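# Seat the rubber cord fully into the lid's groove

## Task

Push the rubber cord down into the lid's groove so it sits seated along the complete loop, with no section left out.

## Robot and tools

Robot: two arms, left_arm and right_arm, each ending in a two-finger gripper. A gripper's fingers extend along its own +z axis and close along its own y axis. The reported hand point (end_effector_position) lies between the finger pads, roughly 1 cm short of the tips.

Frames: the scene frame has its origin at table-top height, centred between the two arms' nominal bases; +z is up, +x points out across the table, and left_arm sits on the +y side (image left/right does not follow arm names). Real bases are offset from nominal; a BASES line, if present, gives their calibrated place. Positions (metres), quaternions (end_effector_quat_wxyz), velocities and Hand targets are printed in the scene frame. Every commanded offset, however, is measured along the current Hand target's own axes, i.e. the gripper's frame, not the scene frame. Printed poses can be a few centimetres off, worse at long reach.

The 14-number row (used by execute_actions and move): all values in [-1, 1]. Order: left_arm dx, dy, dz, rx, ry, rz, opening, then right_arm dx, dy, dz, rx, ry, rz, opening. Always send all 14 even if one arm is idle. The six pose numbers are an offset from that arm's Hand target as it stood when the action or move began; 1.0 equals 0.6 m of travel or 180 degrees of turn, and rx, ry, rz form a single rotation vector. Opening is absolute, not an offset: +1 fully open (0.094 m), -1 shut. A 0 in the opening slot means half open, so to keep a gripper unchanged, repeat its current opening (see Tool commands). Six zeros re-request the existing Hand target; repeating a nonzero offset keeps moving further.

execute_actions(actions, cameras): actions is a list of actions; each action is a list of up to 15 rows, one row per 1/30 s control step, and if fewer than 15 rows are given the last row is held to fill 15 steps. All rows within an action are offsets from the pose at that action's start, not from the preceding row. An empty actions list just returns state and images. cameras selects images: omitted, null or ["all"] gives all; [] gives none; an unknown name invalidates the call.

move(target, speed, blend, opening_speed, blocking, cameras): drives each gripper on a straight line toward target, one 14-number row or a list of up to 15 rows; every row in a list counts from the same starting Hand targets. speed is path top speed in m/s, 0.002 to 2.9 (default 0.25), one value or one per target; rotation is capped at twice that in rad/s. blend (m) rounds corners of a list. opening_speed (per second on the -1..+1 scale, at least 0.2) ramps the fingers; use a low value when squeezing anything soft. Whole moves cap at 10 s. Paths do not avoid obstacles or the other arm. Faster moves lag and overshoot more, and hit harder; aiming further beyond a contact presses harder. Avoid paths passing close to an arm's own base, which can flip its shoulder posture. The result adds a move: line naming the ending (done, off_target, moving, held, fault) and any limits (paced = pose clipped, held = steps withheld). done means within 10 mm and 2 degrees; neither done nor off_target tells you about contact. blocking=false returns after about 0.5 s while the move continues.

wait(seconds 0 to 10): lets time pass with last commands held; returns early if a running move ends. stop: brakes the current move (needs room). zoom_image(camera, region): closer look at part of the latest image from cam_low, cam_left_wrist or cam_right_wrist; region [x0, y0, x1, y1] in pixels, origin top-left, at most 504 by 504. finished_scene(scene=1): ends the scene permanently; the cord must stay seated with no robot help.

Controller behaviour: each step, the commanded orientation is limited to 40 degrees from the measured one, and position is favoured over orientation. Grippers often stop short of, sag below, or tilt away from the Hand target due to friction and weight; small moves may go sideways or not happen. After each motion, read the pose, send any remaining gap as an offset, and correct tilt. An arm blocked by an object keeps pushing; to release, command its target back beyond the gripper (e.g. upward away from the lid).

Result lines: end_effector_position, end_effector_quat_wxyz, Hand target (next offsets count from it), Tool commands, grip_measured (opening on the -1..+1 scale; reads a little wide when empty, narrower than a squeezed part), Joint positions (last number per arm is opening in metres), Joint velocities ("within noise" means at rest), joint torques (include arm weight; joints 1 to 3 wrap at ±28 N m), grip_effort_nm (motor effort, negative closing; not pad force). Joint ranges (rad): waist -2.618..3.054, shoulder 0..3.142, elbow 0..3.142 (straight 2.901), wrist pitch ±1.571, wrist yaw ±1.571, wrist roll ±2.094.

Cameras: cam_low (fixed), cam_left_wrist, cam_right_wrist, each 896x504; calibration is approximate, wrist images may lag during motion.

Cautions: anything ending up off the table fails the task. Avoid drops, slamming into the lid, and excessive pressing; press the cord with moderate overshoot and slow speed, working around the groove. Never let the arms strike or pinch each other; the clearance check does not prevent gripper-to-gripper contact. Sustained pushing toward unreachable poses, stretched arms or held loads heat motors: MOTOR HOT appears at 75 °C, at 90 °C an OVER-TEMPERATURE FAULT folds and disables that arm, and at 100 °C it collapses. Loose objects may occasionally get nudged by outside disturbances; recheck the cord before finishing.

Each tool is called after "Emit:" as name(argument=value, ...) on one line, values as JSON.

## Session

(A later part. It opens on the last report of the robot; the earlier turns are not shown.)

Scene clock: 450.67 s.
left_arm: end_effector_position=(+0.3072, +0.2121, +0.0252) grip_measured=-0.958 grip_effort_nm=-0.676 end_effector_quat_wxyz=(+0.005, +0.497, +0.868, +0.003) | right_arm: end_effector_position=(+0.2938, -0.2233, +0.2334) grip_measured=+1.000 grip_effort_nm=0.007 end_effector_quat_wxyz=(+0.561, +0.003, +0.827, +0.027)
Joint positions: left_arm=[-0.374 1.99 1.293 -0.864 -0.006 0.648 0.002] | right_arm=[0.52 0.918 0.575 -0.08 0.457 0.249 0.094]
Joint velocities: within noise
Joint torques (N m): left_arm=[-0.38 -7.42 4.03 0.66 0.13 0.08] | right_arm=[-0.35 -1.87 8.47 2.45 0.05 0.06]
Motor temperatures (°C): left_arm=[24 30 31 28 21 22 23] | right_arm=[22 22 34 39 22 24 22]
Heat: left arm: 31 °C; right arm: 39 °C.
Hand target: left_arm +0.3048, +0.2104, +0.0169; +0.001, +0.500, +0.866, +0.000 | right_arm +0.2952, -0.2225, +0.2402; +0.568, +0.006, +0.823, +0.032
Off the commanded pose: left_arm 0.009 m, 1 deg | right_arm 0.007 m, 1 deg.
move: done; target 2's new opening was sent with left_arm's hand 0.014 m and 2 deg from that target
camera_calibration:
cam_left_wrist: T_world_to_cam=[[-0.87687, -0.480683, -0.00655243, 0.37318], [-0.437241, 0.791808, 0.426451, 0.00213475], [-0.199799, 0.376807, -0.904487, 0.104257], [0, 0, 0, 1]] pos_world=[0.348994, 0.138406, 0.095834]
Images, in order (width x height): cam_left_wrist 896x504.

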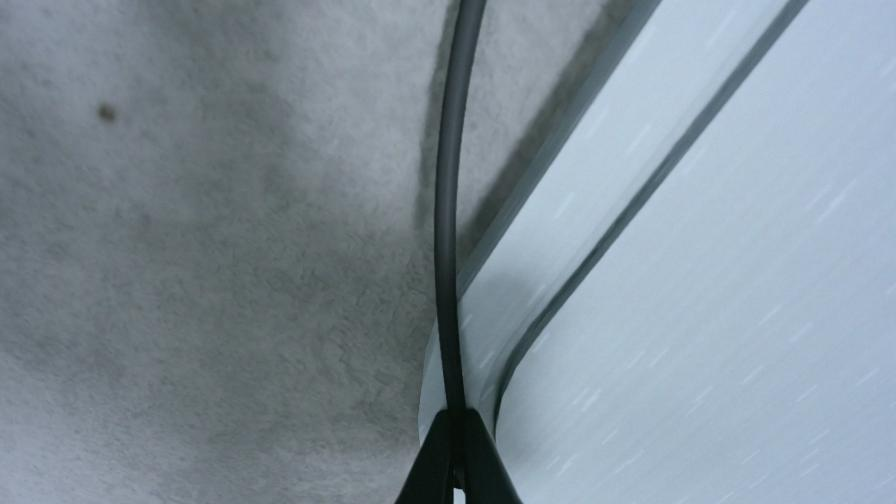

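Emit:
move(target=[[0.0,-0.035,-0.05,0,0,0,-0.96, 0,0,0,0,0,0,1],[0.0,-0.0055,-0.02,0,0,0,-0.96, 0,0,0,0,0,0,1],[0.0,-0.0055,0.012,0,0,0,-0.96, 0,0,0,0,0,0,1]], speed=0.08, cameras=["cam_left_wrist"])

Emit:
zoom_image(camera="cam_left_wrist", region=[370, 330, 550, 504])

Scene clock: 456.47 s.
left_arm: end_effector_position=(+0.3029, +0.2087, +0.0242) grip_measured=-0.958 grip_effort_nm=-0.462 end_effector_quat_wxyz=(+0.004, +0.496, +0.868, +0.003) | right_arm: end_effector_position=(+0.2938, -0.2233, +0.2334) grip_measured=+1.000 grip_effort_nm=0.007 end_effector_quat_wxyz=(+0.561, +0.003, +0.827, +0.027)
Joint positions: left_arm=[-0.387 1.983 1.28 -0.858 -0.005 0.631 0.002] | right_arm=[0.52 0.918 0.575 -0.08 0.457 0.249 0.094]
Joint velocities: left_arm=[0.007 -0.007 0.007 0.051 -0.037 -0.095 0.004] | right_arm=[within noise]
Joint torques (N m): left_arm=[0.2 -6.2 3.33 0.92 0.1 0.18] | right_arm=[-0.46 -1.87 8.44 2.45 0.07 0.05]
Motor temperatures (°C): left_arm=[24 30 31 28 21 22 23] | right_arm=[22 22 34 39 22 24 22]
Heat: left arm: 31 °C; right arm: 39 °C.
Hand target: left_arm +0.3020, +0.2088, +0.0097; +0.001, +0.500, +0.866, +0.000 | right_arm +0.2952, -0.2225, +0.2402; +0.568, +0.006, +0.823, +0.032
Off the commanded pose: left_arm 0.015 m, 1 deg | right_arm 0.007 m, 1 deg.
move: off_target (left_arm)
camera_calibration:
cam_left_wrist: T_world_to_cam=[[-0.875045, -0.484013, -0.0051612, 0.367829], [-0.439666, 0.79032, 0.426719, 0.00431545], [-0.202459, 0.375668, -0.90437, 0.104908], [0, 0, 0, 1]] pos_world=[0.345004, 0.135213, 0.0949327]
Images, in order (width x height): cam_left_wrist 896x504.

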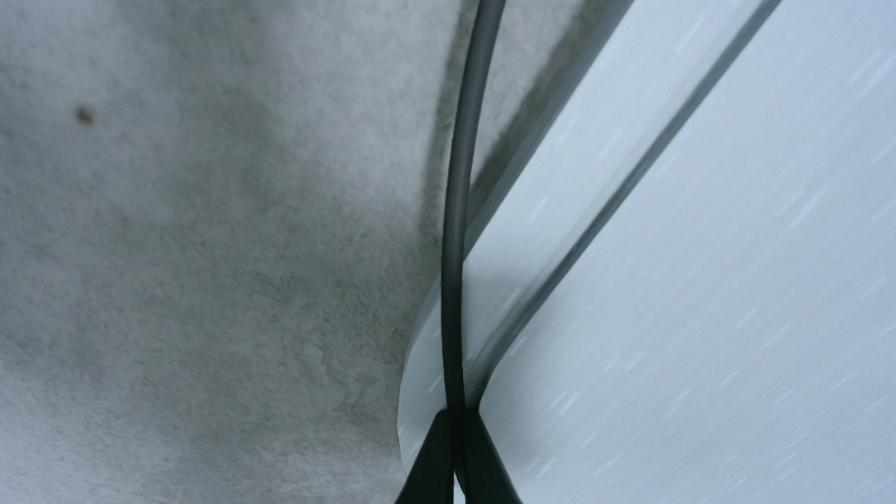

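Scaled by 2.800 from the camera's 896x504 image, which has a finer 1280x720 frame.

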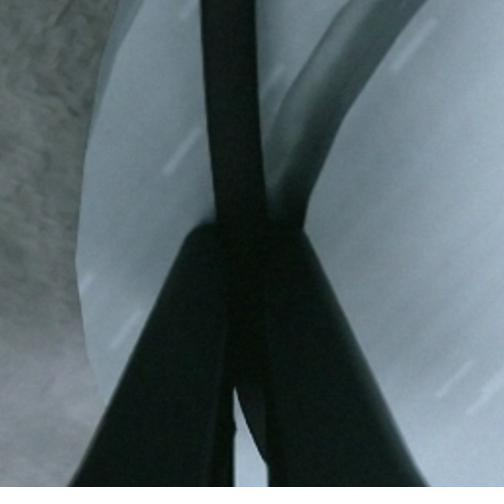

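Emit:
move(target=[[0.0,-0.035,-0.055,0,0,0,-0.96, 0,0,0,0,0,0,1],[0.0,-0.0045,-0.02,0,0,0,-0.96, 0,0,0,0,0,0,1],[0.0,-0.0045,0.0,0,0,0,-0.96, 0,0,0,0,0,0,1]], speed=0.08, cameras=["cam_left_wrist"])

Emit:
zoom_image(camera="cam_left_wrist", region=[370, 330, 550, 504])

Scene clock: 461.73 s.
left_arm: end_effector_position=(+0.2987, +0.2083, +0.0244) grip_measured=-0.958 grip_effort_nm=-0.681 end_effector_quat_wxyz=(+0.000, +0.496, +0.868, +0.004) | right_arm: end_effector_position=(+0.2938, -0.2233, +0.2334) grip_measured=+1.000 grip_effort_nm=0.012 end_effector_quat_wxyz=(+0.561, +0.003, +0.827, +0.027)
Joint positions: left_arm=[-0.394 1.978 1.272 -0.865 -0.008 0.626 0.002] | right_arm=[0.52 0.918 0.575 -0.08 0.457 0.249 0.094]
Joint velocities: left_arm=[0.007 0.002 -0.002 -0.007 -0.051 0.022 -0.004] | right_arm=[within noise]
Joint torques (N m): left_arm=[0.31 -6.2 3.28 0.99 0.08 0.15] | right_arm=[-0.29 -1.83 8.53 2.45 0.06 0.06]
Motor temperatures (°C): left_arm=[24 30 31 28 21 22 23] | right_arm=[22 22 34 39 22 24 22]
Heat: left arm: 31 °C; right arm: 39 °C.
Hand target: left_arm +0.2996, +0.2075, +0.0096; +0.000, +0.500, +0.866, +0.000 | right_arm +0.2952, -0.2225, +0.2402; +0.568, +0.006, +0.823, +0.032
Off the commanded pose: left_arm 0.015 m, 1 deg | right_arm 0.007 m, 1 deg.
move: off_target (left_arm)
camera_calibration:
cam_left_wrist: T_world_to_cam=[[-0.875604, -0.483025, -0.00193987, 0.363876], [-0.435807, 0.788265, 0.434408, 0.0018003], [-0.208301, 0.381215, -0.900714, 0.104796], [0, 0, 0, 1]] pos_world=[0.341225, 0.134392, 0.0943147]
Images, in order (width x height): cam_left_wrist 896x504.

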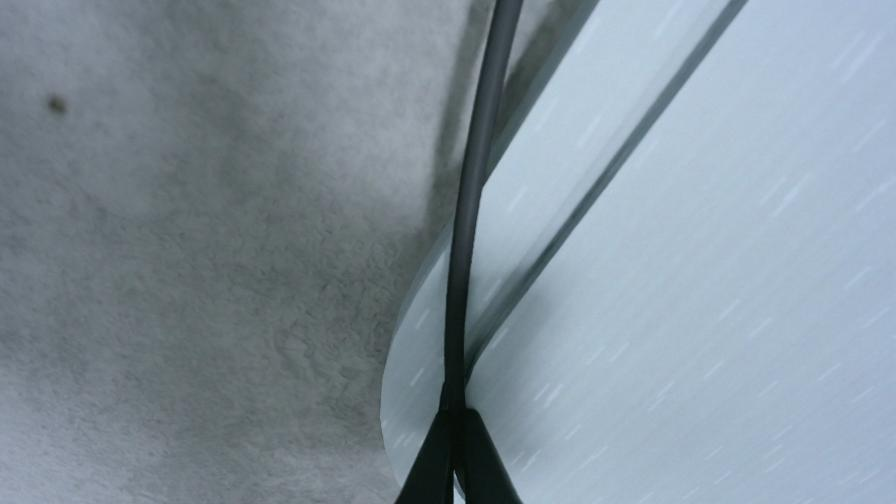

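Scaled by 2.800 from the camera's 896x504 image, which has a finer 1280x720 frame.

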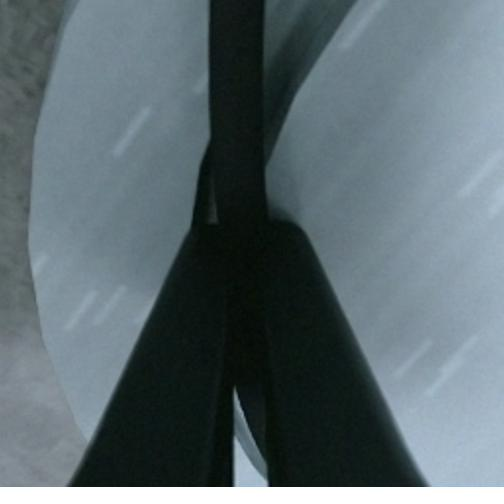

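Emit:
move(target=[[0,0,0,0,0,0,-0.6, 0,0,0,0,0,0,1],[-0.01,0.003,-0.067,0,0,0,-0.6, 0,0,0,0,0,0,1],[-0.01,0.003,-0.067,0,0,0,-1, 0,0,0,0,0,0,1],[0,0,0.0093,0,0,0,-1, 0,0,0,0,0,0,1]], speed=0.12, cameras=["cam_left_wrist"])

Emit:
zoom_image(camera="cam_left_wrist", region=[370, 330, 550, 504])

Scene clock: 469.37 s.
left_arm: end_effector_position=(+0.3012, +0.2088, +0.0234) grip_measured=-0.996 grip_effort_nm=-0.212 end_effector_quat_wxyz=(+0.002, +0.496, +0.868, +0.005) | right_arm: end_effector_position=(+0.2938, -0.2233, +0.2334) grip_measured=+1.000 grip_effort_nm=0.007 end_effector_quat_wxyz=(+0.561, +0.003, +0.827, +0.027)
Joint positions: left_arm=[-0.391 1.982 1.274 -0.857 -0.01 0.628 0] | right_arm=[0.52 0.918 0.575 -0.08 0.457 0.249 0.094]
Joint velocities: within noise
Joint torques (N m): left_arm=[0.01 -5.94 2.17 1.1 0.15 0.12] | right_arm=[-0.35 -1.89 8.47 2.46 0.07 0.05]
Motor temperatures (°C): left_arm=[24 30 31 28 21 22 23] | right_arm=[22 22 35 39 22 24 22]
Heat: left arm: 31 °C; right arm: 39 °C.
Hand target: left_arm +0.2996, +0.2074, +0.0042; +0.001, +0.500, +0.866, +0.000 | right_arm +0.2952, -0.2225, +0.2402; +0.568, +0.006, +0.823, +0.032
Off the commanded pose: left_arm 0.020 m, 1 deg | right_arm 0.007 m, 1 deg.
move: off_target (left_arm); target 3's new opening was sent with left_arm's hand 0.015 m and 2 deg from that target
camera_calibration:
cam_left_wrist: T_world_to_cam=[[-0.875219, -0.483669, -0.0074624, 0.36641], [-0.439086, 0.787881, 0.431794, 0.00403512], [-0.202966, 0.381191, -0.901941, 0.102702], [0, 0, 0, 1]] pos_world=[0.343306, 0.134893, 0.0936233]
Images, in order (width x height): cam_left_wrist 896x504.

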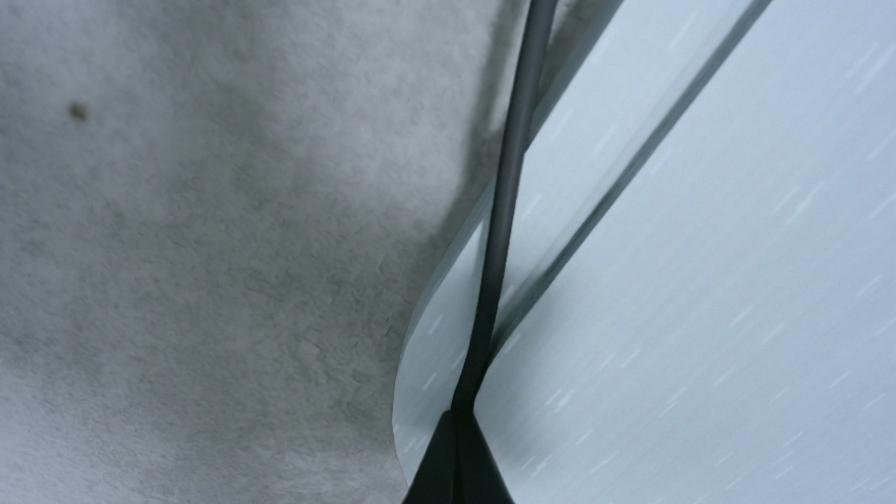

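Scaled by 2.800 from the camera's 896x504 image, which has a finer 1280x720 frame.

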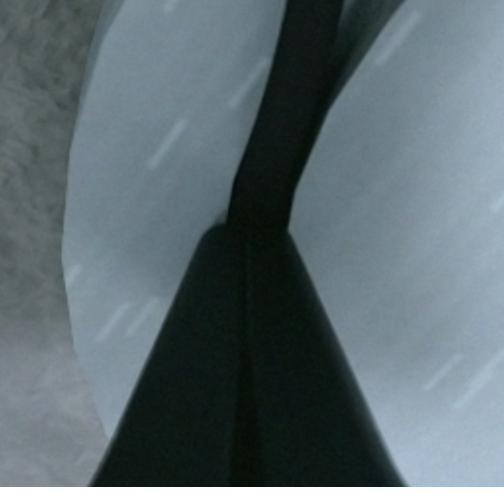

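Emit:
move(target=[[0,0,-0.075,0,0,0,-1, 0,0,0,0,0,0,1],[-0.022,0.009,-0.055,0,0,0.0667,-1, 0,0,0,0,0,0,1],[-0.022,-0.001,0,0,0,0.0667,-1, 0,0,0,0,0,0,1]], speed=0.1, cameras=["cam_left_wrist"])

Scene clock: 477.50 s.
left_arm: end_effector_position=(+0.3069, +0.2031, +0.0263) grip_measured=-0.996 grip_effort_nm=-0.212 end_effector_quat_wxyz=(-0.004, +0.580, +0.814, +0.008) | right_arm: end_effector_position=(+0.2938, -0.2233, +0.2334) grip_measured=+1.000 grip_effort_nm=0.007 end_effector_quat_wxyz=(+0.561, +0.003, +0.827, +0.027)
Joint positions: left_arm=[-0.403 2.011 1.33 -0.894 -0.018 0.816 0] | right_arm=[0.52 0.918 0.575 -0.08 0.457 0.249 0.094]
Joint velocities: within noise
Joint torques (N m): left_arm=[-1.05 -5.91 2 1.28 0.21 0.15] | right_arm=[-0.35 -1.95 8.4 2.47 0.06 0.06]
Motor temperatures (°C): left_arm=[24 30 31 28 21 22 23] | right_arm=[22 22 35 39 22 24 22]
Heat: left arm: 31 °C; right arm: 39 °C.
Hand target: left_arm +0.3057, +0.1958, +0.0041; +0.000, +0.588, +0.809, +0.000 | right_arm +0.2952, -0.2225, +0.2402; +0.568, +0.006, +0.823, +0.032
Off the commanded pose: left_arm 0.023 m, 2 deg | right_arm 0.007 m, 1 deg.
move: off_target (left_arm)
camera_calibration:
cam_left_wrist: T_world_to_cam=[[-0.95396, -0.299903, -0.00436145, 0.355466], [-0.270424, 0.853718, 0.445014, -0.0556758], [-0.129737, 0.425704, -0.895513, 0.0769015], [0, 0, 0, 1]] pos_world=[0.334021, 0.121399, 0.0951931]
Images, in order (width x height): cam_left_wrist 896x504.

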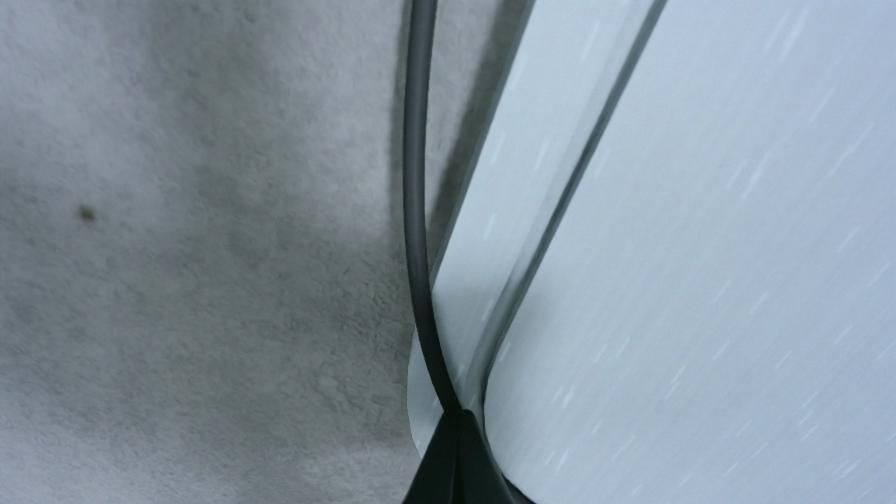

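Emit:
move(target=[[0,0.004,-0.06,0,0,0,-1, 0,0,0,0,0,0,1],[0,0.004,-0.06,0,0,0,-0.5, 0,0,0,0,0,0,1],[0,0.004,-0.021,0,0,0,-0.5, 0,0,0,0,0,0,1],[0,0.004,-0.021,0,0,0,-0.96, 0,0,0,0,0,0,1]], speed=0.12, cameras=["cam_left_wrist"])

Scene clock: 486.03 s.
left_arm: end_effector_position=(+0.3115, +0.1995, +0.0254) grip_measured=-0.957 grip_effort_nm=-0.672 end_effector_quat_wxyz=(+0.005, +0.581, +0.814, +0.006) | right_arm: end_effector_position=(+0.2938, -0.2233, +0.2334) grip_measured=+1.000 grip_effort_nm=0.017 end_effector_quat_wxyz=(+0.561, +0.003, +0.827, +0.027)
Joint positions: left_arm=[-0.403 2.019 1.338 -0.878 -0.01 0.817 0.002] | right_arm=[0.52 0.918 0.575 -0.08 0.457 0.249 0.094]
Joint velocities: within noise
Joint torques (N m): left_arm=[-0.32 -7.95 4.01 0.59 0.18 0.13] | right_arm=[-0.38 -1.84 8.47 2.45 0.08 0.05]
Motor temperatures (°C): left_arm=[24 30 31 28 21 22 23] | right_arm=[22 22 35 39 22 24 22]
Heat: left arm: 31 °C; right arm: 39 °C.
Hand target: left_arm +0.3080, +0.1965, +0.0167; +0.001, +0.588, +0.809, +0.000 | right_arm +0.2952, -0.2225, +0.2402; +0.568, +0.006, +0.823, +0.032
Off the commanded pose: left_arm 0.010 m, 1 deg | right_arm 0.007 m, 1 deg.
move: done; target 2's new opening was sent with left_arm's hand 0.015 m and 2 deg from that target
camera_calibration:
cam_left_wrist: T_world_to_cam=[[-0.954253, -0.298805, -0.0107672, 0.358843], [-0.274165, 0.860058, 0.430272, -0.0507057], [-0.119307, 0.413541, -0.902635, 0.0776031], [0, 0, 0, 1]] pos_world=[0.337784, 0.118742, 0.0957283]
Images, in order (width x height): cam_left_wrist 896x504.

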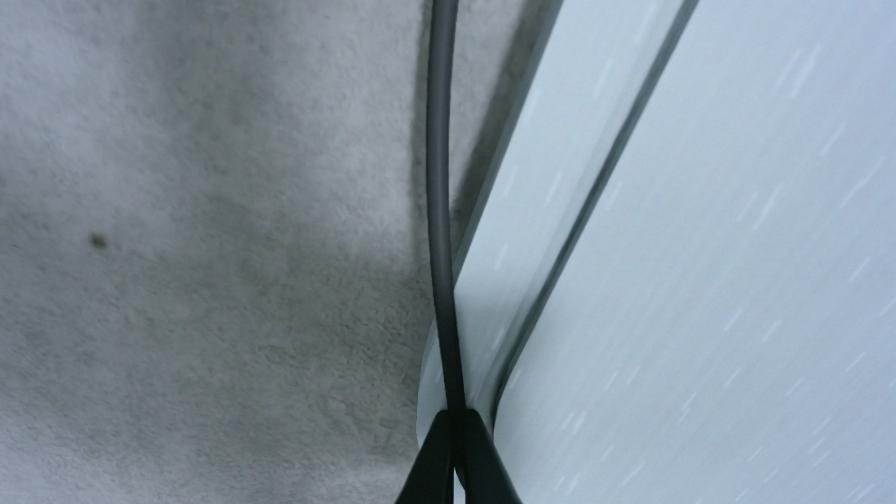

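Emit:
move(target=[[0.0,-0.04,-0.055,0,0,0,-0.96, 0,0,0,0,0,0,1],[0.0,-0.0065,-0.02,0,0,0,-0.96, 0,0,0,0,0,0,1],[0.0,-0.0065,0.012,0,0,0,-0.96, 0,0,0,0,0,0,1]], speed=0.09, cameras=["cam_left_wrist"])

Scene clock: 493.40 s.
left_arm: end_effector_position=(+0.2996, +0.1983, +0.0245) grip_measured=-0.959 grip_effort_nm=-0.696 end_effector_quat_wxyz=(-0.007, +0.584, +0.812, +0.003) | right_arm: end_effector_position=(+0.2938, -0.2233, +0.2334) grip_measured=+1.000 grip_effort_nm=0.012 end_effector_quat_wxyz=(+0.561, +0.003, +0.827, +0.027)
Joint positions: left_arm=[-0.419 2.006 1.314 -0.892 -0.009 0.809 0.002] | right_arm=[0.52 0.918 0.575 -0.08 0.457 0.249 0.094]
Joint velocities: left_arm=[-0.012 -0.002 -0.017 -0.037 0.095 0.022 -0.004] | right_arm=[within noise]
Joint torques (N m): left_arm=[0.2 -6.24 3.48 1.09 0.13 0.15] | right_arm=[-0.43 -1.87 8.44 2.46 0.04 0.06]
Motor temperatures (°C): left_arm=[24 31 31 28 21 22 23] | right_arm=[22 22 35 39 22 24 22]
Heat: left arm: 31 °C; right arm: 39 °C.
Hand target: left_arm +0.3042, +0.1953, +0.0094; +0.000, +0.588, +0.809, +0.000 | right_arm +0.2952, -0.2225, +0.2402; +0.568, +0.006, +0.823, +0.032
Off the commanded pose: left_arm 0.016 m, 1 deg | right_arm 0.007 m, 1 deg.
move: off_target (left_arm)
camera_calibration:
cam_left_wrist: T_world_to_cam=[[-0.956859, -0.290446, 0.007905, 0.345773], [-0.256834, 0.858222, 0.4444, -0.0576977], [-0.135858, 0.423197, -0.895794, 0.0787903], [0, 0, 0, 1]] pos_world=[0.326741, 0.116602, 0.0934873]
Images, in order (width x height): cam_left_wrist 896x504.

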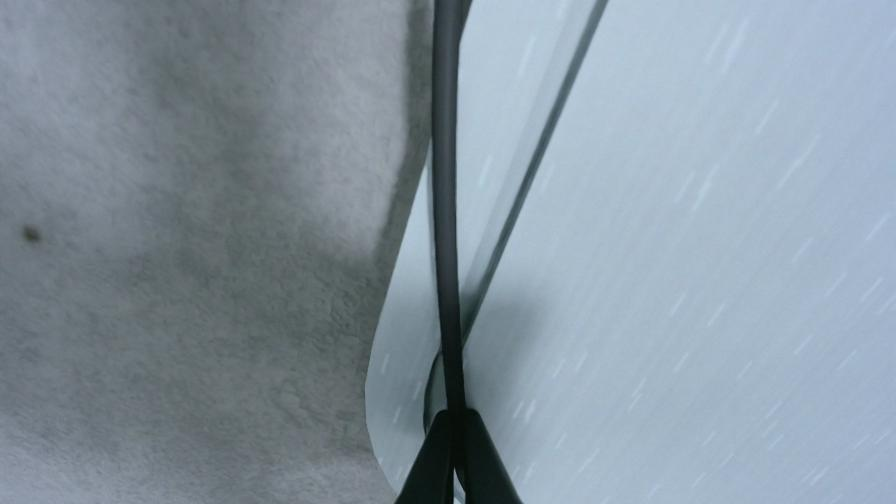

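Emit:
move(target=[[0.0,0.024,-0.055,0,0,0,-0.96, 0,0,0,0,0,0,1],[0.0,-0.003,-0.02,0,0,0,-0.96, 0,0,0,0,0,0,1],[0.0,-0.003,0.0,0,0,0,-0.96, 0,0,0,0,0,0,1]], speed=0.09, cameras=["cam_left_wrist"])

Scene clock: 498.60 s.
left_arm: end_effector_position=(+0.3023, +0.1986, +0.0239) grip_measured=-0.959 grip_effort_nm=-0.706 end_effector_quat_wxyz=(-0.005, +0.589, +0.808, +0.004) | right_arm: end_effector_position=(+0.2938, -0.2233, +0.2334) grip_measured=+1.000 grip_effort_nm=0.007 end_effector_quat_wxyz=(+0.561, +0.003, +0.827, +0.027)
Joint positions: left_arm=[-0.416 2.01 1.317 -0.886 -0.009 0.825 0.002] | right_arm=[0.52 0.918 0.575 -0.08 0.457 0.249 0.094]
Joint velocities: left_arm=[-0.002 0.002 0.007 -0.066 -0.051 0.051 -0.004] | right_arm=[within noise]
Joint torques (N m): left_arm=[-0.29 -6.95 2.76 0.96 0.11 -0.08] | right_arm=[-0.36 -1.92 8.49 2.46 0.06 0.07]
Motor temperatures (°C): left_arm=[24 31 31 28 21 22 24] | right_arm=[22 22 35 39 22 24 22]
Heat: left arm: 31 °C; right arm: 39 °C.
Hand target: left_arm +0.3025, +0.1947, +0.0095; +0.001, +0.588, +0.809, +0.000 | right_arm +0.2952, -0.2225, +0.2402; +0.568, +0.006, +0.823, +0.032
Off the commanded pose: left_arm 0.015 m, 1 deg | right_arm 0.007 m, 1 deg.
move: off_target (left_arm)
camera_calibration:
cam_left_wrist: T_world_to_cam=[[-0.960377, -0.27868, 0.00359465, 0.347289], [-0.248568, 0.862296, 0.441202, -0.0601883], [-0.126054, 0.422827, -0.897401, 0.0756519], [0, 0, 0, 1]] pos_world=[0.328104, 0.116695, 0.0931969]
Images, in order (width x height): cam_left_wrist 896x504.

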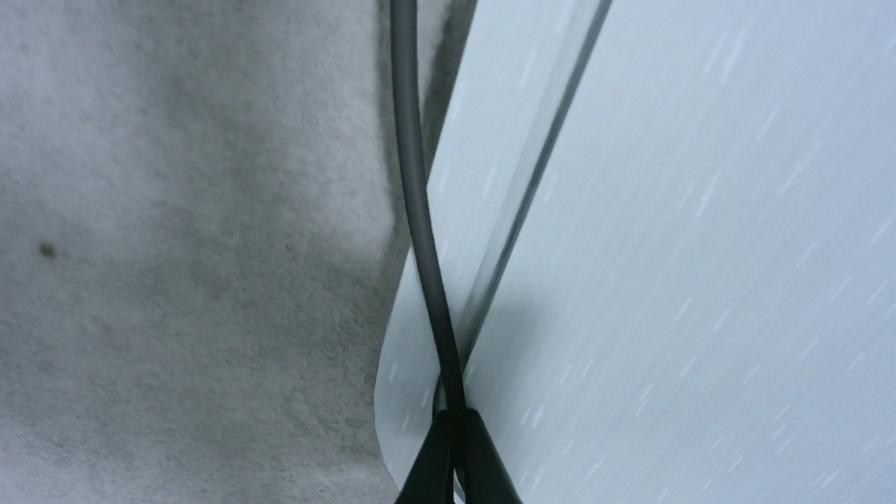

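Emit:
move(target=[[0,0,0,0,0,0,-0.6, 0,0,0,0,0,0,1],[-0.005,0.003,-0.067,0,0,0,-0.6, 0,0,0,0,0,0,1],[-0.005,0.003,-0.067,0,0,0,-1, 0,0,0,0,0,0,1]], speed=0.12, cameras=["cam_left_wrist"])

Scene clock: 503.57 s.
left_arm: end_effector_position=(+0.2972, +0.2003, +0.0334) grip_measured=-0.996 grip_effort_nm=-0.212 end_effector_quat_wxyz=(-0.024, +0.589, +0.808, +0.001) | right_arm: end_effector_position=(+0.2938, -0.2233, +0.2334) grip_measured=+1.000 grip_effort_nm=0.007 end_effector_quat_wxyz=(+0.561, +0.003, +0.827, +0.027)
Joint positions: left_arm=[-0.418 2.009 1.357 -0.964 -0.011 0.823 0] | right_arm=[0.52 0.918 0.575 -0.08 0.457 0.249 0.094]
Joint velocities: within noise
Joint torques (N m): left_arm=[-0.44 -12.04 7.35 0.21 0.17 -0.05] | right_arm=[-0.36 -1.87 8.46 2.45 0.08 0.05]
Motor temperatures (°C): left_arm=[24 31 31 28 21 22 24] | right_arm=[22 22 35 39 22 24 22]
Heat: left arm: 31 °C; right arm: 39 °C.
Hand target: left_arm +0.3052, +0.1924, +0.0497; +0.001, +0.588, +0.809, +0.000 | right_arm +0.2952, -0.2225, +0.2402; +0.568, +0.006, +0.823, +0.032
Off the commanded pose: left_arm 0.020 m, 3 deg | right_arm 0.007 m, 1 deg.
move: off_target (left_arm); target 3's new opening was sent with left_arm's hand 0.020 m and 3 deg from that target
camera_calibration:
cam_left_wrist: T_world_to_cam=[[-0.959901, -0.278586, 0.031293, 0.341788], [-0.232753, 0.854203, 0.464933, -0.0710725], [-0.156254, 0.439006, -0.884793, 0.088131], [0, 0, 0, 1]] pos_world=[0.325311, 0.117237, 0.100326]
Images, in order (width x height): cam_left_wrist 896x504.

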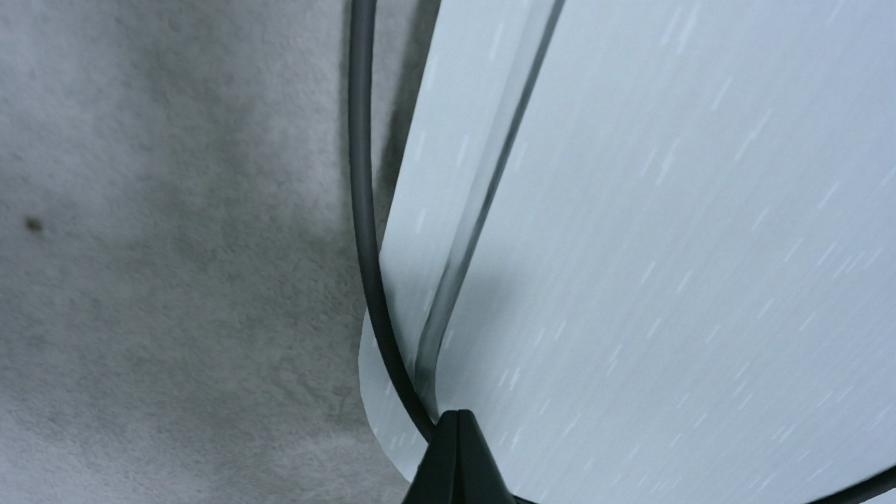

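Emit:
move(target=[0,0,-0.05,0,0,0,-1, -0.0557,0.245,-0.0948,0.0191,0.2178,-0.0092,-0.5], speed=0.2)

Scene clock: 516.17 s.
left_arm: end_effector_position=(+0.2973, +0.2001, +0.0590) grip_measured=-0.996 grip_effort_nm=-0.208 end_effector_quat_wxyz=(-0.030, +0.589, +0.807, +0.000) | right_arm: end_effector_position=(+0.2515, -0.0841, +0.2988) grip_measured=-0.497 grip_effort_nm=-0.125 end_effector_quat_wxyz=(+0.262, -0.002, +0.965, -0.005)
Joint positions: left_arm=[-0.418 1.986 1.431 -1.074 -0.011 0.823 0] | right_arm=[0.899 1.686 1.903 -1.451 0.419 0.842 0.024]
Joint velocities: within noise
Joint torques (N m): left_arm=[-0.28 -12.9 7.62 0.15 0.19 0] | right_arm=[0.18 -5.45 8.09 1.05 0.12 0.15]
Motor temperatures (°C): left_arm=[24 35 33 27 21 22 23] | right_arm=[22 22 35 39 22 24 23]
Heat: left arm: 35 °C; right arm: 39 °C.
Hand target: left_arm +0.3050, +0.1924, +0.0796; +0.000, +0.588, +0.809, +0.000 | right_arm +0.2502, -0.0800, +0.3002; +0.259, +0.000, +0.966, +0.000
Off the commanded pose: left_arm 0.024 m, 3 deg | right_arm 0.005 m, 1 deg.
move: off_target (left_arm)
camera_calibration:
cam_left_wrist: T_world_to_cam=[[-0.959473, -0.278812, 0.0409219, 0.340258], [-0.227509, 0.852105, 0.471335, -0.0842482], [-0.166284, 0.442924, -0.881004, 0.112734], [0, 0, 0, 1]] pos_world=[0.326047, 0.116724, 0.125104]
cam_right_wrist: T_world_to_cam=[[0.00596336, -0.999976, -0.00340761, -0.0798521], [-0.996473, -0.00565719, -0.0837185, 0.319722], [0.0836972, 0.00389483, -0.996484, 0.376076], [0, 0, 0, 1]] pos_world=[0.287594, -0.0795063, 0.401248]

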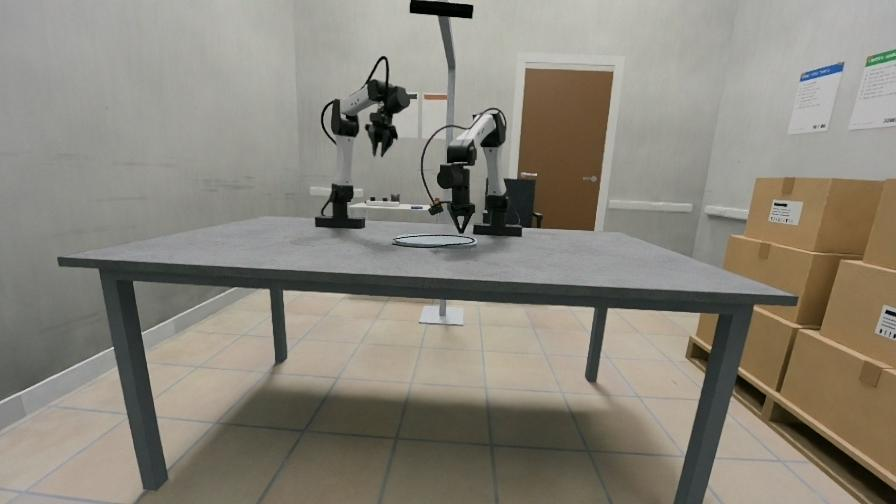

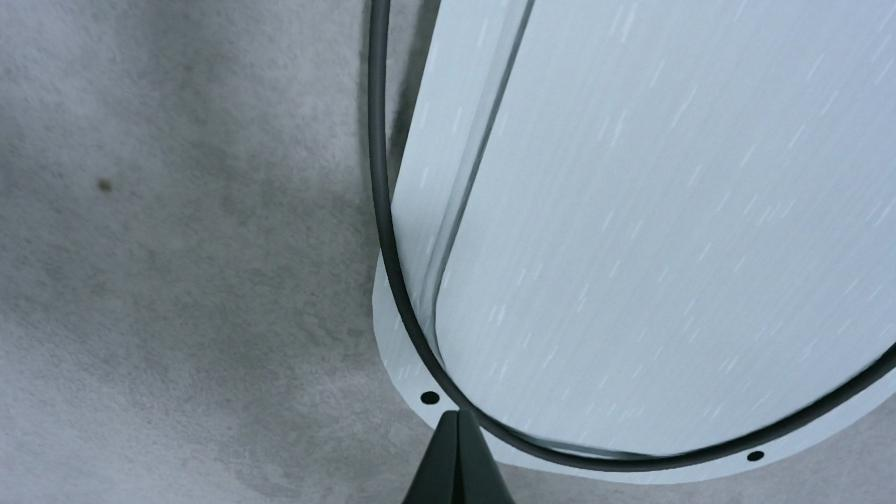

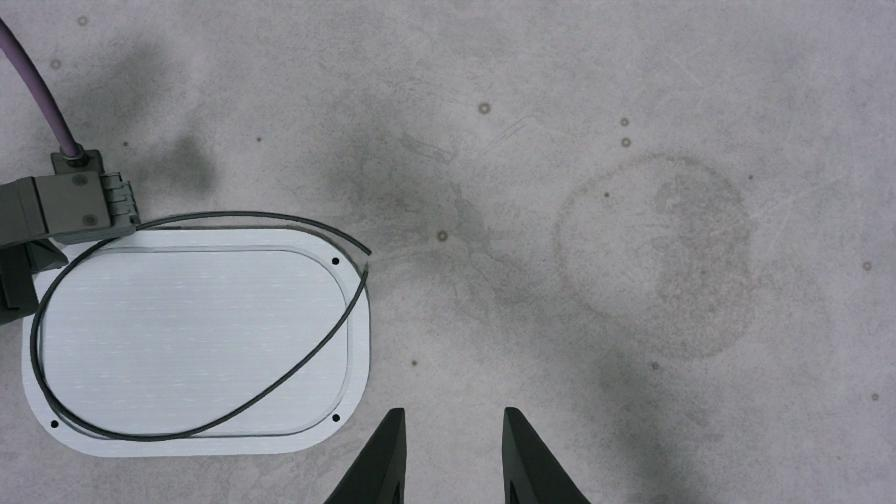

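Emit:
zoom_image(camera="cam_left_wrist", region=[360, 240, 864, 504])

Emit:
zoom_image(camera="cam_right_wrist", region=[10, 200, 390, 470])

Scaled by 1.000.

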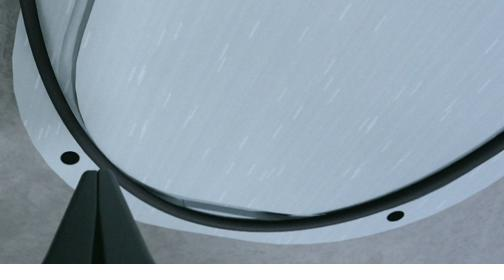

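Scaled by 1.326 from the camera's 896x504 image, which has a finer 1280x720 frame.

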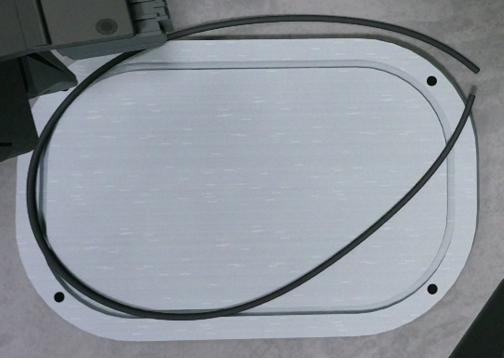

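Emit:
move(target=[-0.1208,-0.0163,0.05,0,0,0.1,-0.5, 0,0,0,0,0,0,-0.5], speed=0.15, cameras=["cam_left_wrist","cam_right_wrist"])

Scene clock: 557.77 s.
left_arm: end_effector_position=(+0.3110, +0.1282, +0.0484) grip_measured=-0.502 grip_effort_nm=0.081 end_effector_quat_wxyz=(-0.011, +0.702, +0.712, +0.003) | right_arm: end_effector_position=(+0.2512, -0.0843, +0.2986) grip_measured=-0.497 grip_effort_nm=-0.125 end_effector_quat_wxyz=(+0.262, -0.001, +0.965, -0.005)
Joint positions: left_arm=[-0.567 2.138 1.619 -1.073 -0.01 0.97 0.023] | right_arm=[0.899 1.686 1.903 -1.453 0.418 0.843 0.024]
Joint velocities: within noise
Joint torques (N m): left_arm=[-0.14 -9.1 7.61 0.47 0.18 0.24] | right_arm=[0.13 -5.42 8.09 1.07 0.13 0.15]
Motor temperatures (°C): left_arm=[23 41 38 27 21 22 23] | right_arm=[22 25 37 33 22 24 23]
Heat: left arm: 41 °C; right arm: 37 °C.
Hand target: left_arm +0.3182, +0.1204, +0.0497; +0.000, +0.707, +0.707, +0.000 | right_arm +0.2502, -0.0800, +0.3002; +0.259, +0.001, +0.966, +0.000
Off the commanded pose: left_arm 0.011 m, 2 deg | right_arm 0.005 m, 1 deg.
move: off_target (left_arm)
camera_calibration:
cam_left_wrist: T_world_to_cam=[[-0.999767, 0.0138682, 0.0165227, 0.310013], [0.0198055, 0.89365, 0.448328, -0.0960068], [-0.00854803, 0.448551, -0.893716, 0.0884543], [0, 0, 0, 1]] pos_world=[0.312599, 0.0418209, 0.116973]
cam_right_wrist: T_world_to_cam=[[0.00562885, -0.99998, -0.00304033, -0.0801023], [-0.9966, -0.00535984, -0.0822203, 0.319068], [0.0822023, 0.0034928, -0.99661, 0.376334], [0, 0, 0, 1]] pos_world=[0.287499, -0.079705, 0.401048]
Images, in order (width x height): cam_left_wrist 896x504, cam_right_wrist 896x504.

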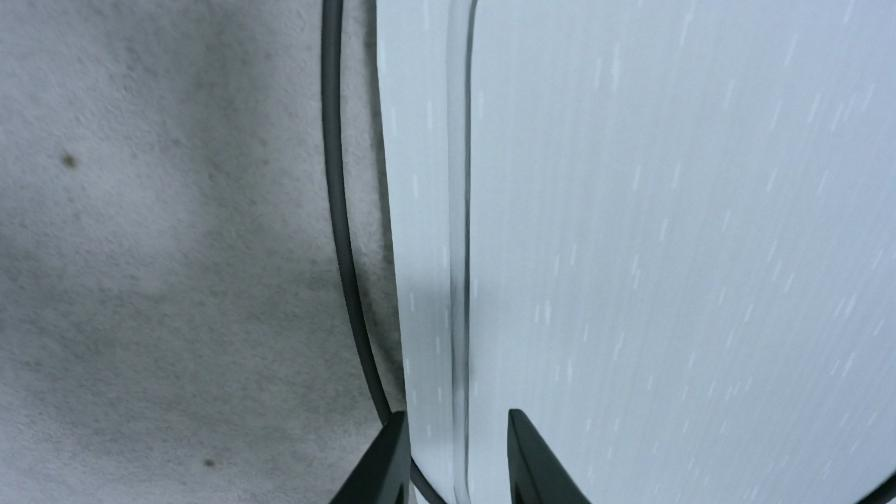

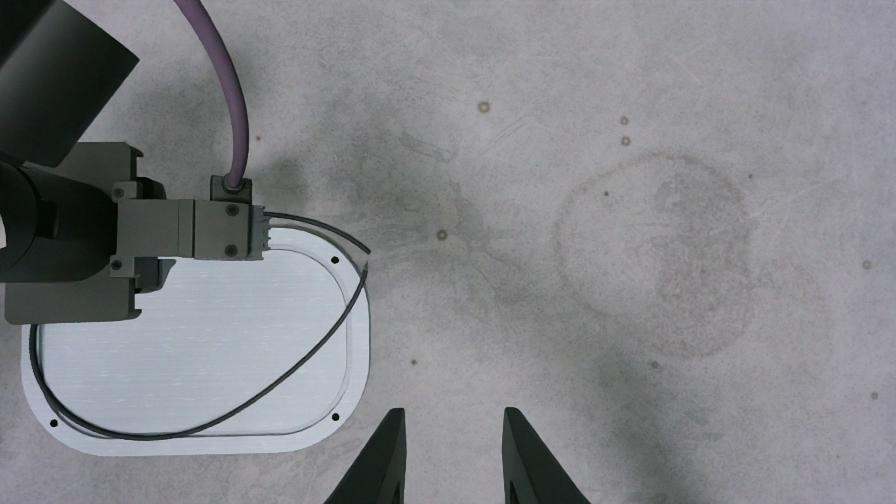

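Emit:
move(target=[[0.0993,0.0063,-0.01,0,0,-0.111,-0.5, 0,0,0,0,0,0,-0.5],[0.0993,0.0063,0.04,0,0,-0.111,-0.5, 0,0,0,0,0,0,-0.5]], speed=0.12, cameras=["cam_left_wrist"])

Scene clock: 571.77 s.
left_arm: end_effector_position=(+0.3217, +0.1811, +0.0264) grip_measured=-0.502 grip_effort_nm=0.081 end_effector_quat_wxyz=(-0.006, +0.579, +0.816, +0.004) | right_arm: end_effector_position=(+0.2512, -0.0844, +0.2986) grip_measured=-0.497 grip_effort_nm=-0.125 end_effector_quat_wxyz=(+0.261, -0.001, +0.965, -0.005)
Joint positions: left_arm=[-0.436 2.094 1.458 -0.944 -0.01 0.779 0.023] | right_arm=[0.899 1.686 1.903 -1.453 0.418 0.843 0.024]
Joint velocities: within noise
Joint torques (N m): left_arm=[0.25 -10.39 4.29 0.59 0.2 -0.08] | right_arm=[0.18 -5.46 8.16 1.05 0.11 0.16]
Motor temperatures (°C): left_arm=[23 40 37 27 21 22 23] | right_arm=[22 26 37 32 22 24 23]
Heat: left arm: 40 °C; right arm: 37 °C.
Hand target: left_arm +0.3220, +0.1800, +0.0257; +0.000, +0.574, +0.819, +0.000 | right_arm +0.2502, -0.0800, +0.3002; +0.259, +0.000, +0.966, +0.000
Off the commanded pose: left_arm 0.001 m, 1 deg | right_arm 0.005 m, 1 deg.
move: done
camera_calibration:
cam_left_wrist: T_world_to_cam=[[-0.952703, -0.303875, 0.0041699, 0.363144], [-0.270655, 0.854631, 0.443116, -0.0329603], [-0.138216, 0.421029, -0.896455, 0.0919192], [0, 0, 0, 1]] pos_world=[0.349752, 0.0998189, 0.0954924]
Images, in order (width x height): cam_left_wrist 896x504.

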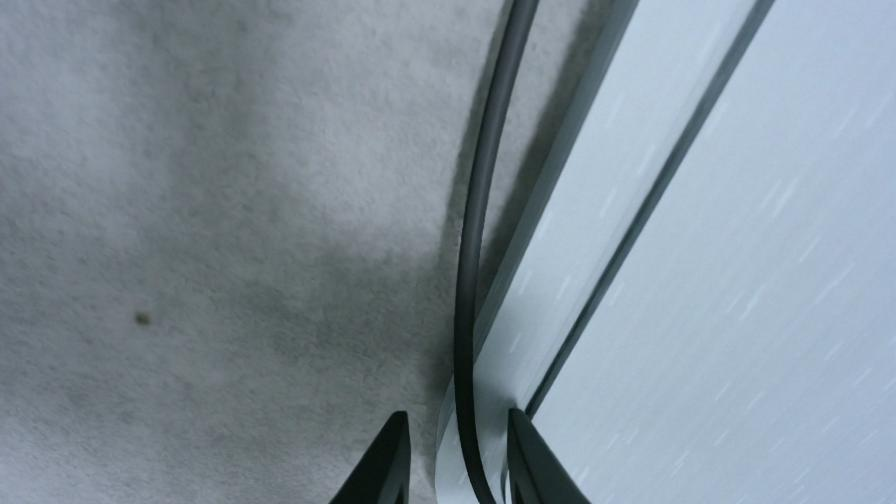

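Emit:
move(target=[[0,0,0.018,0,0,0,-0.5, 0,0,0,0,0,0,-0.5],[0,0,0.018,0,0,0,-0.96, 0,0,0,0,0,0,-0.5]], speed=0.12, opening_speed=1, cameras=["cam_left_wrist"])

Scene clock: 576.00 s.
left_arm: end_effector_position=(+0.3205, +0.1804, +0.0245) grip_measured=-0.957 grip_effort_nm=-0.589 end_effector_quat_wxyz=(-0.005, +0.578, +0.816, +0.001) | right_arm: end_effector_position=(+0.2512, -0.0844, +0.2986) grip_measured=-0.497 grip_effort_nm=-0.125 end_effector_quat_wxyz=(+0.261, -0.001, +0.965, -0.005)
Joint positions: left_arm=[-0.436 2.094 1.45 -0.936 -0.004 0.778 0.002] | right_arm=[0.899 1.686 1.903 -1.453 0.418 0.843 0.024]
Joint velocities: within noise
Joint torques (N m): left_arm=[0.24 -9.05 3.03 0.91 0.09 -0.05] | right_arm=[0.12 -5.44 8.12 1.07 0.12 0.16]
Motor temperatures (°C): left_arm=[23 40 36 27 21 22 23] | right_arm=[22 26 37 32 22 24 23]
Heat: left arm: 40 °C; right arm: 37 °C.
Hand target: left_arm +0.3221, +0.1800, +0.0149; +0.001, +0.574, +0.819, +0.000 | right_arm +0.2502, -0.0800, +0.3002; +0.259, +0.000, +0.966, +0.000
Off the commanded pose: left_arm 0.010 m, 1 deg | right_arm 0.005 m, 1 deg.
move: done
camera_calibration:
cam_left_wrist: T_world_to_cam=[[-0.952436, -0.304615, 0.00865306, 0.361682], [-0.2701, 0.856986, 0.438886, -0.032357], [-0.141107, 0.415674, -0.898501, 0.0922953], [0, 0, 0, 1]] pos_world=[0.348763, 0.0995385, 0.0939988]
Images, in order (width x height): cam_left_wrist 896x504.

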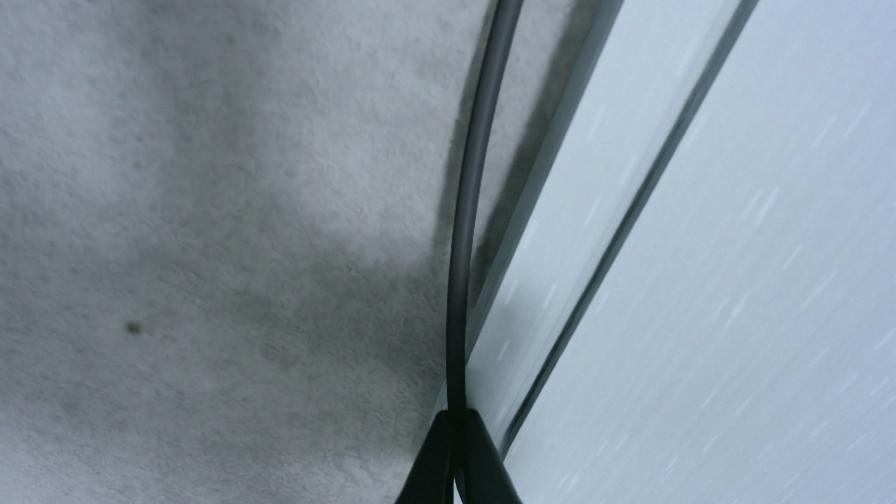

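Emit:
move(target=[[0,0,-0.042,0,0,0,-0.96, 0,0,0,0,0,0,-0.5],[-0.0045,-0.0267,-0.033,0,0,0.111,-0.96, 0,0,0,0,0,0,-0.5],[-0.0045,-0.0267,0.0082,0,0,0.111,-0.96, 0,0,0,0,0,0,-0.5]], speed=0.09, cameras=["cam_left_wrist","cam_right_wrist"])

Scene clock: 585.30 s.
left_arm: end_effector_position=(+0.3101, +0.1753, +0.0239) grip_measured=-0.958 grip_effort_nm=-0.672 end_effector_quat_wxyz=(-0.003, +0.700, +0.714, +0.003) | right_arm: end_effector_position=(+0.2511, -0.0843, +0.2985) grip_measured=-0.497 grip_effort_nm=-0.125 end_effector_quat_wxyz=(+0.261, -0.001, +0.965, -0.005)
Joint positions: left_arm=[-0.462 2.065 1.402 -0.911 -0.007 1.07 0.002] | right_arm=[0.899 1.686 1.903 -1.453 0.418 0.843 0.024]
Joint velocities: within noise
Joint torques (N m): left_arm=[-0.72 -8.18 2.58 0.95 0.13 0.17] | right_arm=[0.12 -5.45 8.12 1.08 0.11 0.15]
Motor temperatures (°C): left_arm=[23 40 35 27 21 22 23] | right_arm=[22 26 37 32 22 24 23]
Heat: left arm: 40 °C; right arm: 37 °C.
Hand target: left_arm +0.3079, +0.1720, +0.0101; +0.001, +0.707, +0.707, +0.000 | right_arm +0.2501, -0.0800, +0.3002; +0.259, +0.000, +0.966, +0.000
Off the commanded pose: left_arm 0.015 m, 1 deg | right_arm 0.005 m, 1 deg.
move: off_target (left_arm)
camera_calibration:
cam_left_wrist: T_world_to_cam=[[-0.999957, 0.0081993, 0.00430511, 0.310219], [0.00925639, 0.899268, 0.437299, -0.124538], [-0.000285904, 0.43732, -0.899306, 0.0450127], [0, 0, 0, 1]] pos_world=[0.311372, 0.0897641, 0.0936049]
cam_right_wrist: T_world_to_cam=[[0.00571945, -0.999979, -0.00293566, -0.0801698], [-0.99664, -0.00546044, -0.0817221, 0.318766], [0.0817044, 0.0033932, -0.996651, 0.376394], [0, 0, 0, 1]] pos_world=[0.2874, -0.0797047, 0.400948]
Images, in order (width x height): cam_left_wrist 896x504, cam_right_wrist 896x504.

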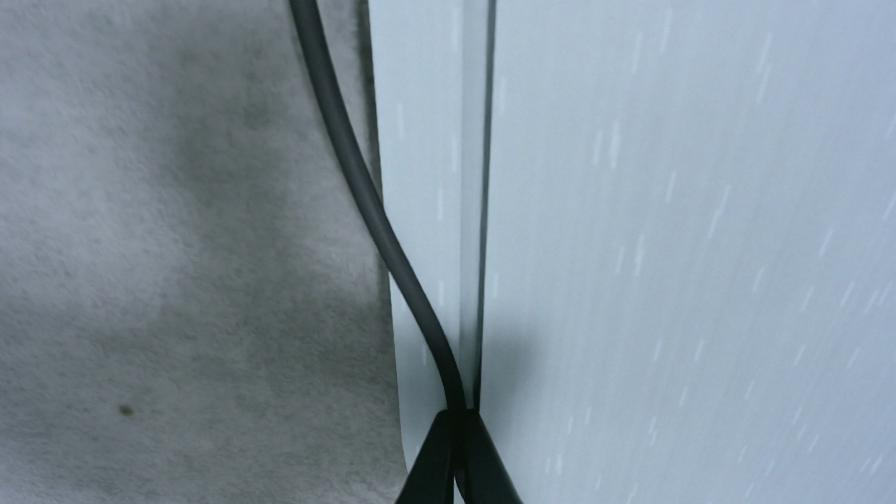

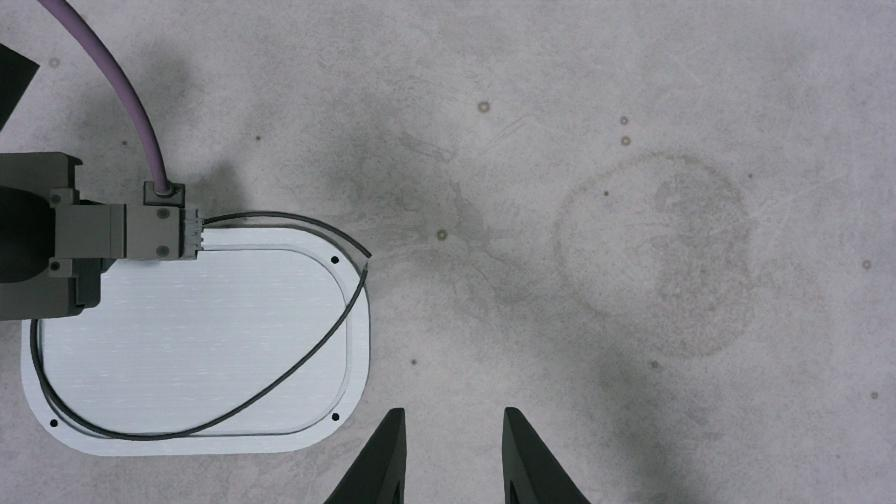

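Emit:
move(target=[[0,0,0,0,0,0,-0.6, 0,0,0,0,0,0,-0.5],[-0.05,-0.03,-0.2,0,0,-0.2,-0.6, -0.05,0.1,0.3,0,0.1667,0,-0.4]], speed=0.15, cameras=["cam_left_wrist","cam_right_wrist"])

Scene clock: 606.23 s.
left_arm: end_effector_position=(+0.2858, +0.1486, +0.1089) grip_measured=-0.602 grip_effort_nm=0.076 end_effector_quat_wxyz=(-0.028, +0.456, +0.889, +0.007) | right_arm: end_effector_position=(+0.3642, -0.0198, +0.1588) grip_measured=-0.403 grip_effort_nm=0.144 end_effector_quat_wxyz=(+0.054, +0.001, +0.998, +0.036)
Joint positions: left_arm=[-0.558 2 1.654 -1.281 -0.008 0.37 0.019] | right_arm=[0.653 2.423 2.528 -1.547 0.01 0.673 0.028]
Joint velocities: within noise
Joint torques (N m): left_arm=[-0.42 -13.31 7.94 0.17 0.17 -0.06] | right_arm=[-0.92 -11.04 8.03 0.6 -0.11 -0.01]
Motor temperatures (°C): left_arm=[23 39 34 27 21 22 24] | right_arm=[22 27 37 31 22 24 23]
Heat: left arm: 39 °C; right arm: 37 °C.
Hand target: left_arm +0.2897, +0.1421, +0.1299; +0.000, +0.454, +0.891, +0.000 | right_arm +0.3662, -0.0201, +0.1594; +0.000, +0.000, +1.000, +0.000
Off the commanded pose: left_arm 0.023 m, 3 deg | right_arm 0.002 m, 7 deg.
joint sent to its limit (right arm) — joint 4 (wrist pitch), lower limit. The joint targets are off in orientation, not in position.
move: off_target (left_arm, right_arm); target 2's new opening was sent with right_arm's hand 0.002 m and 7 deg from that target
camera_calibration:
cam_left_wrist: T_world_to_cam=[[-0.827611, -0.560985, 0.0188688, 0.319538], [-0.484855, 0.731427, 0.47951, 0.0241012], [-0.282799, 0.387699, -0.877333, 0.218716], [0, 0, 0, 1]] pos_world=[0.337991, 0.0768318, 0.1743]
cam_right_wrist: T_world_to_cam=[[0.00172938, -0.996255, -0.0864482, -0.00189785], [-0.942798, -0.0304428, 0.331971, 0.334623], [-0.33336, 0.0809291, -0.93932, 0.371309], [0, 0, 0, 1]] pos_world=[0.439265, -0.0217536, 0.237529]
Images, in order (width x height): cam_left_wrist 896x504, cam_right_wrist 896x504.

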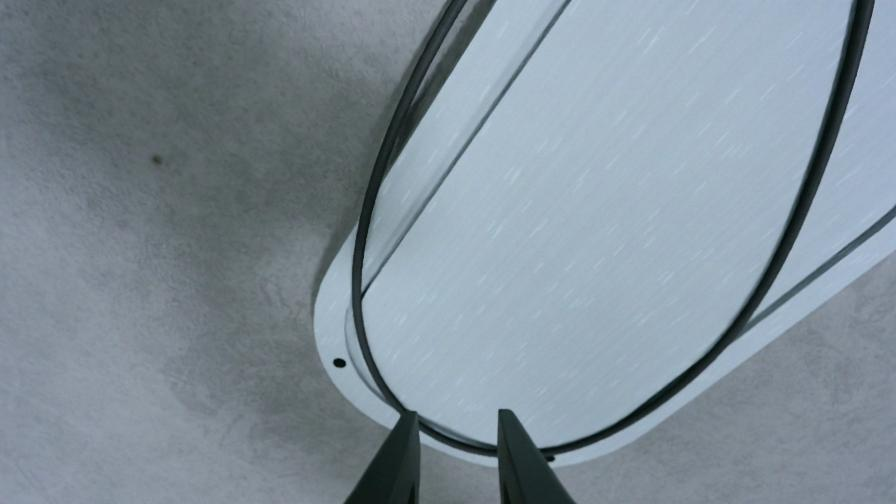

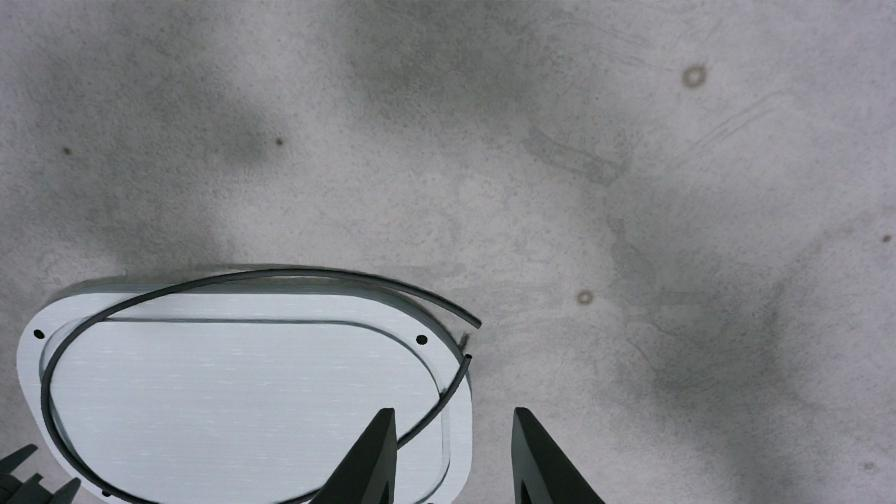

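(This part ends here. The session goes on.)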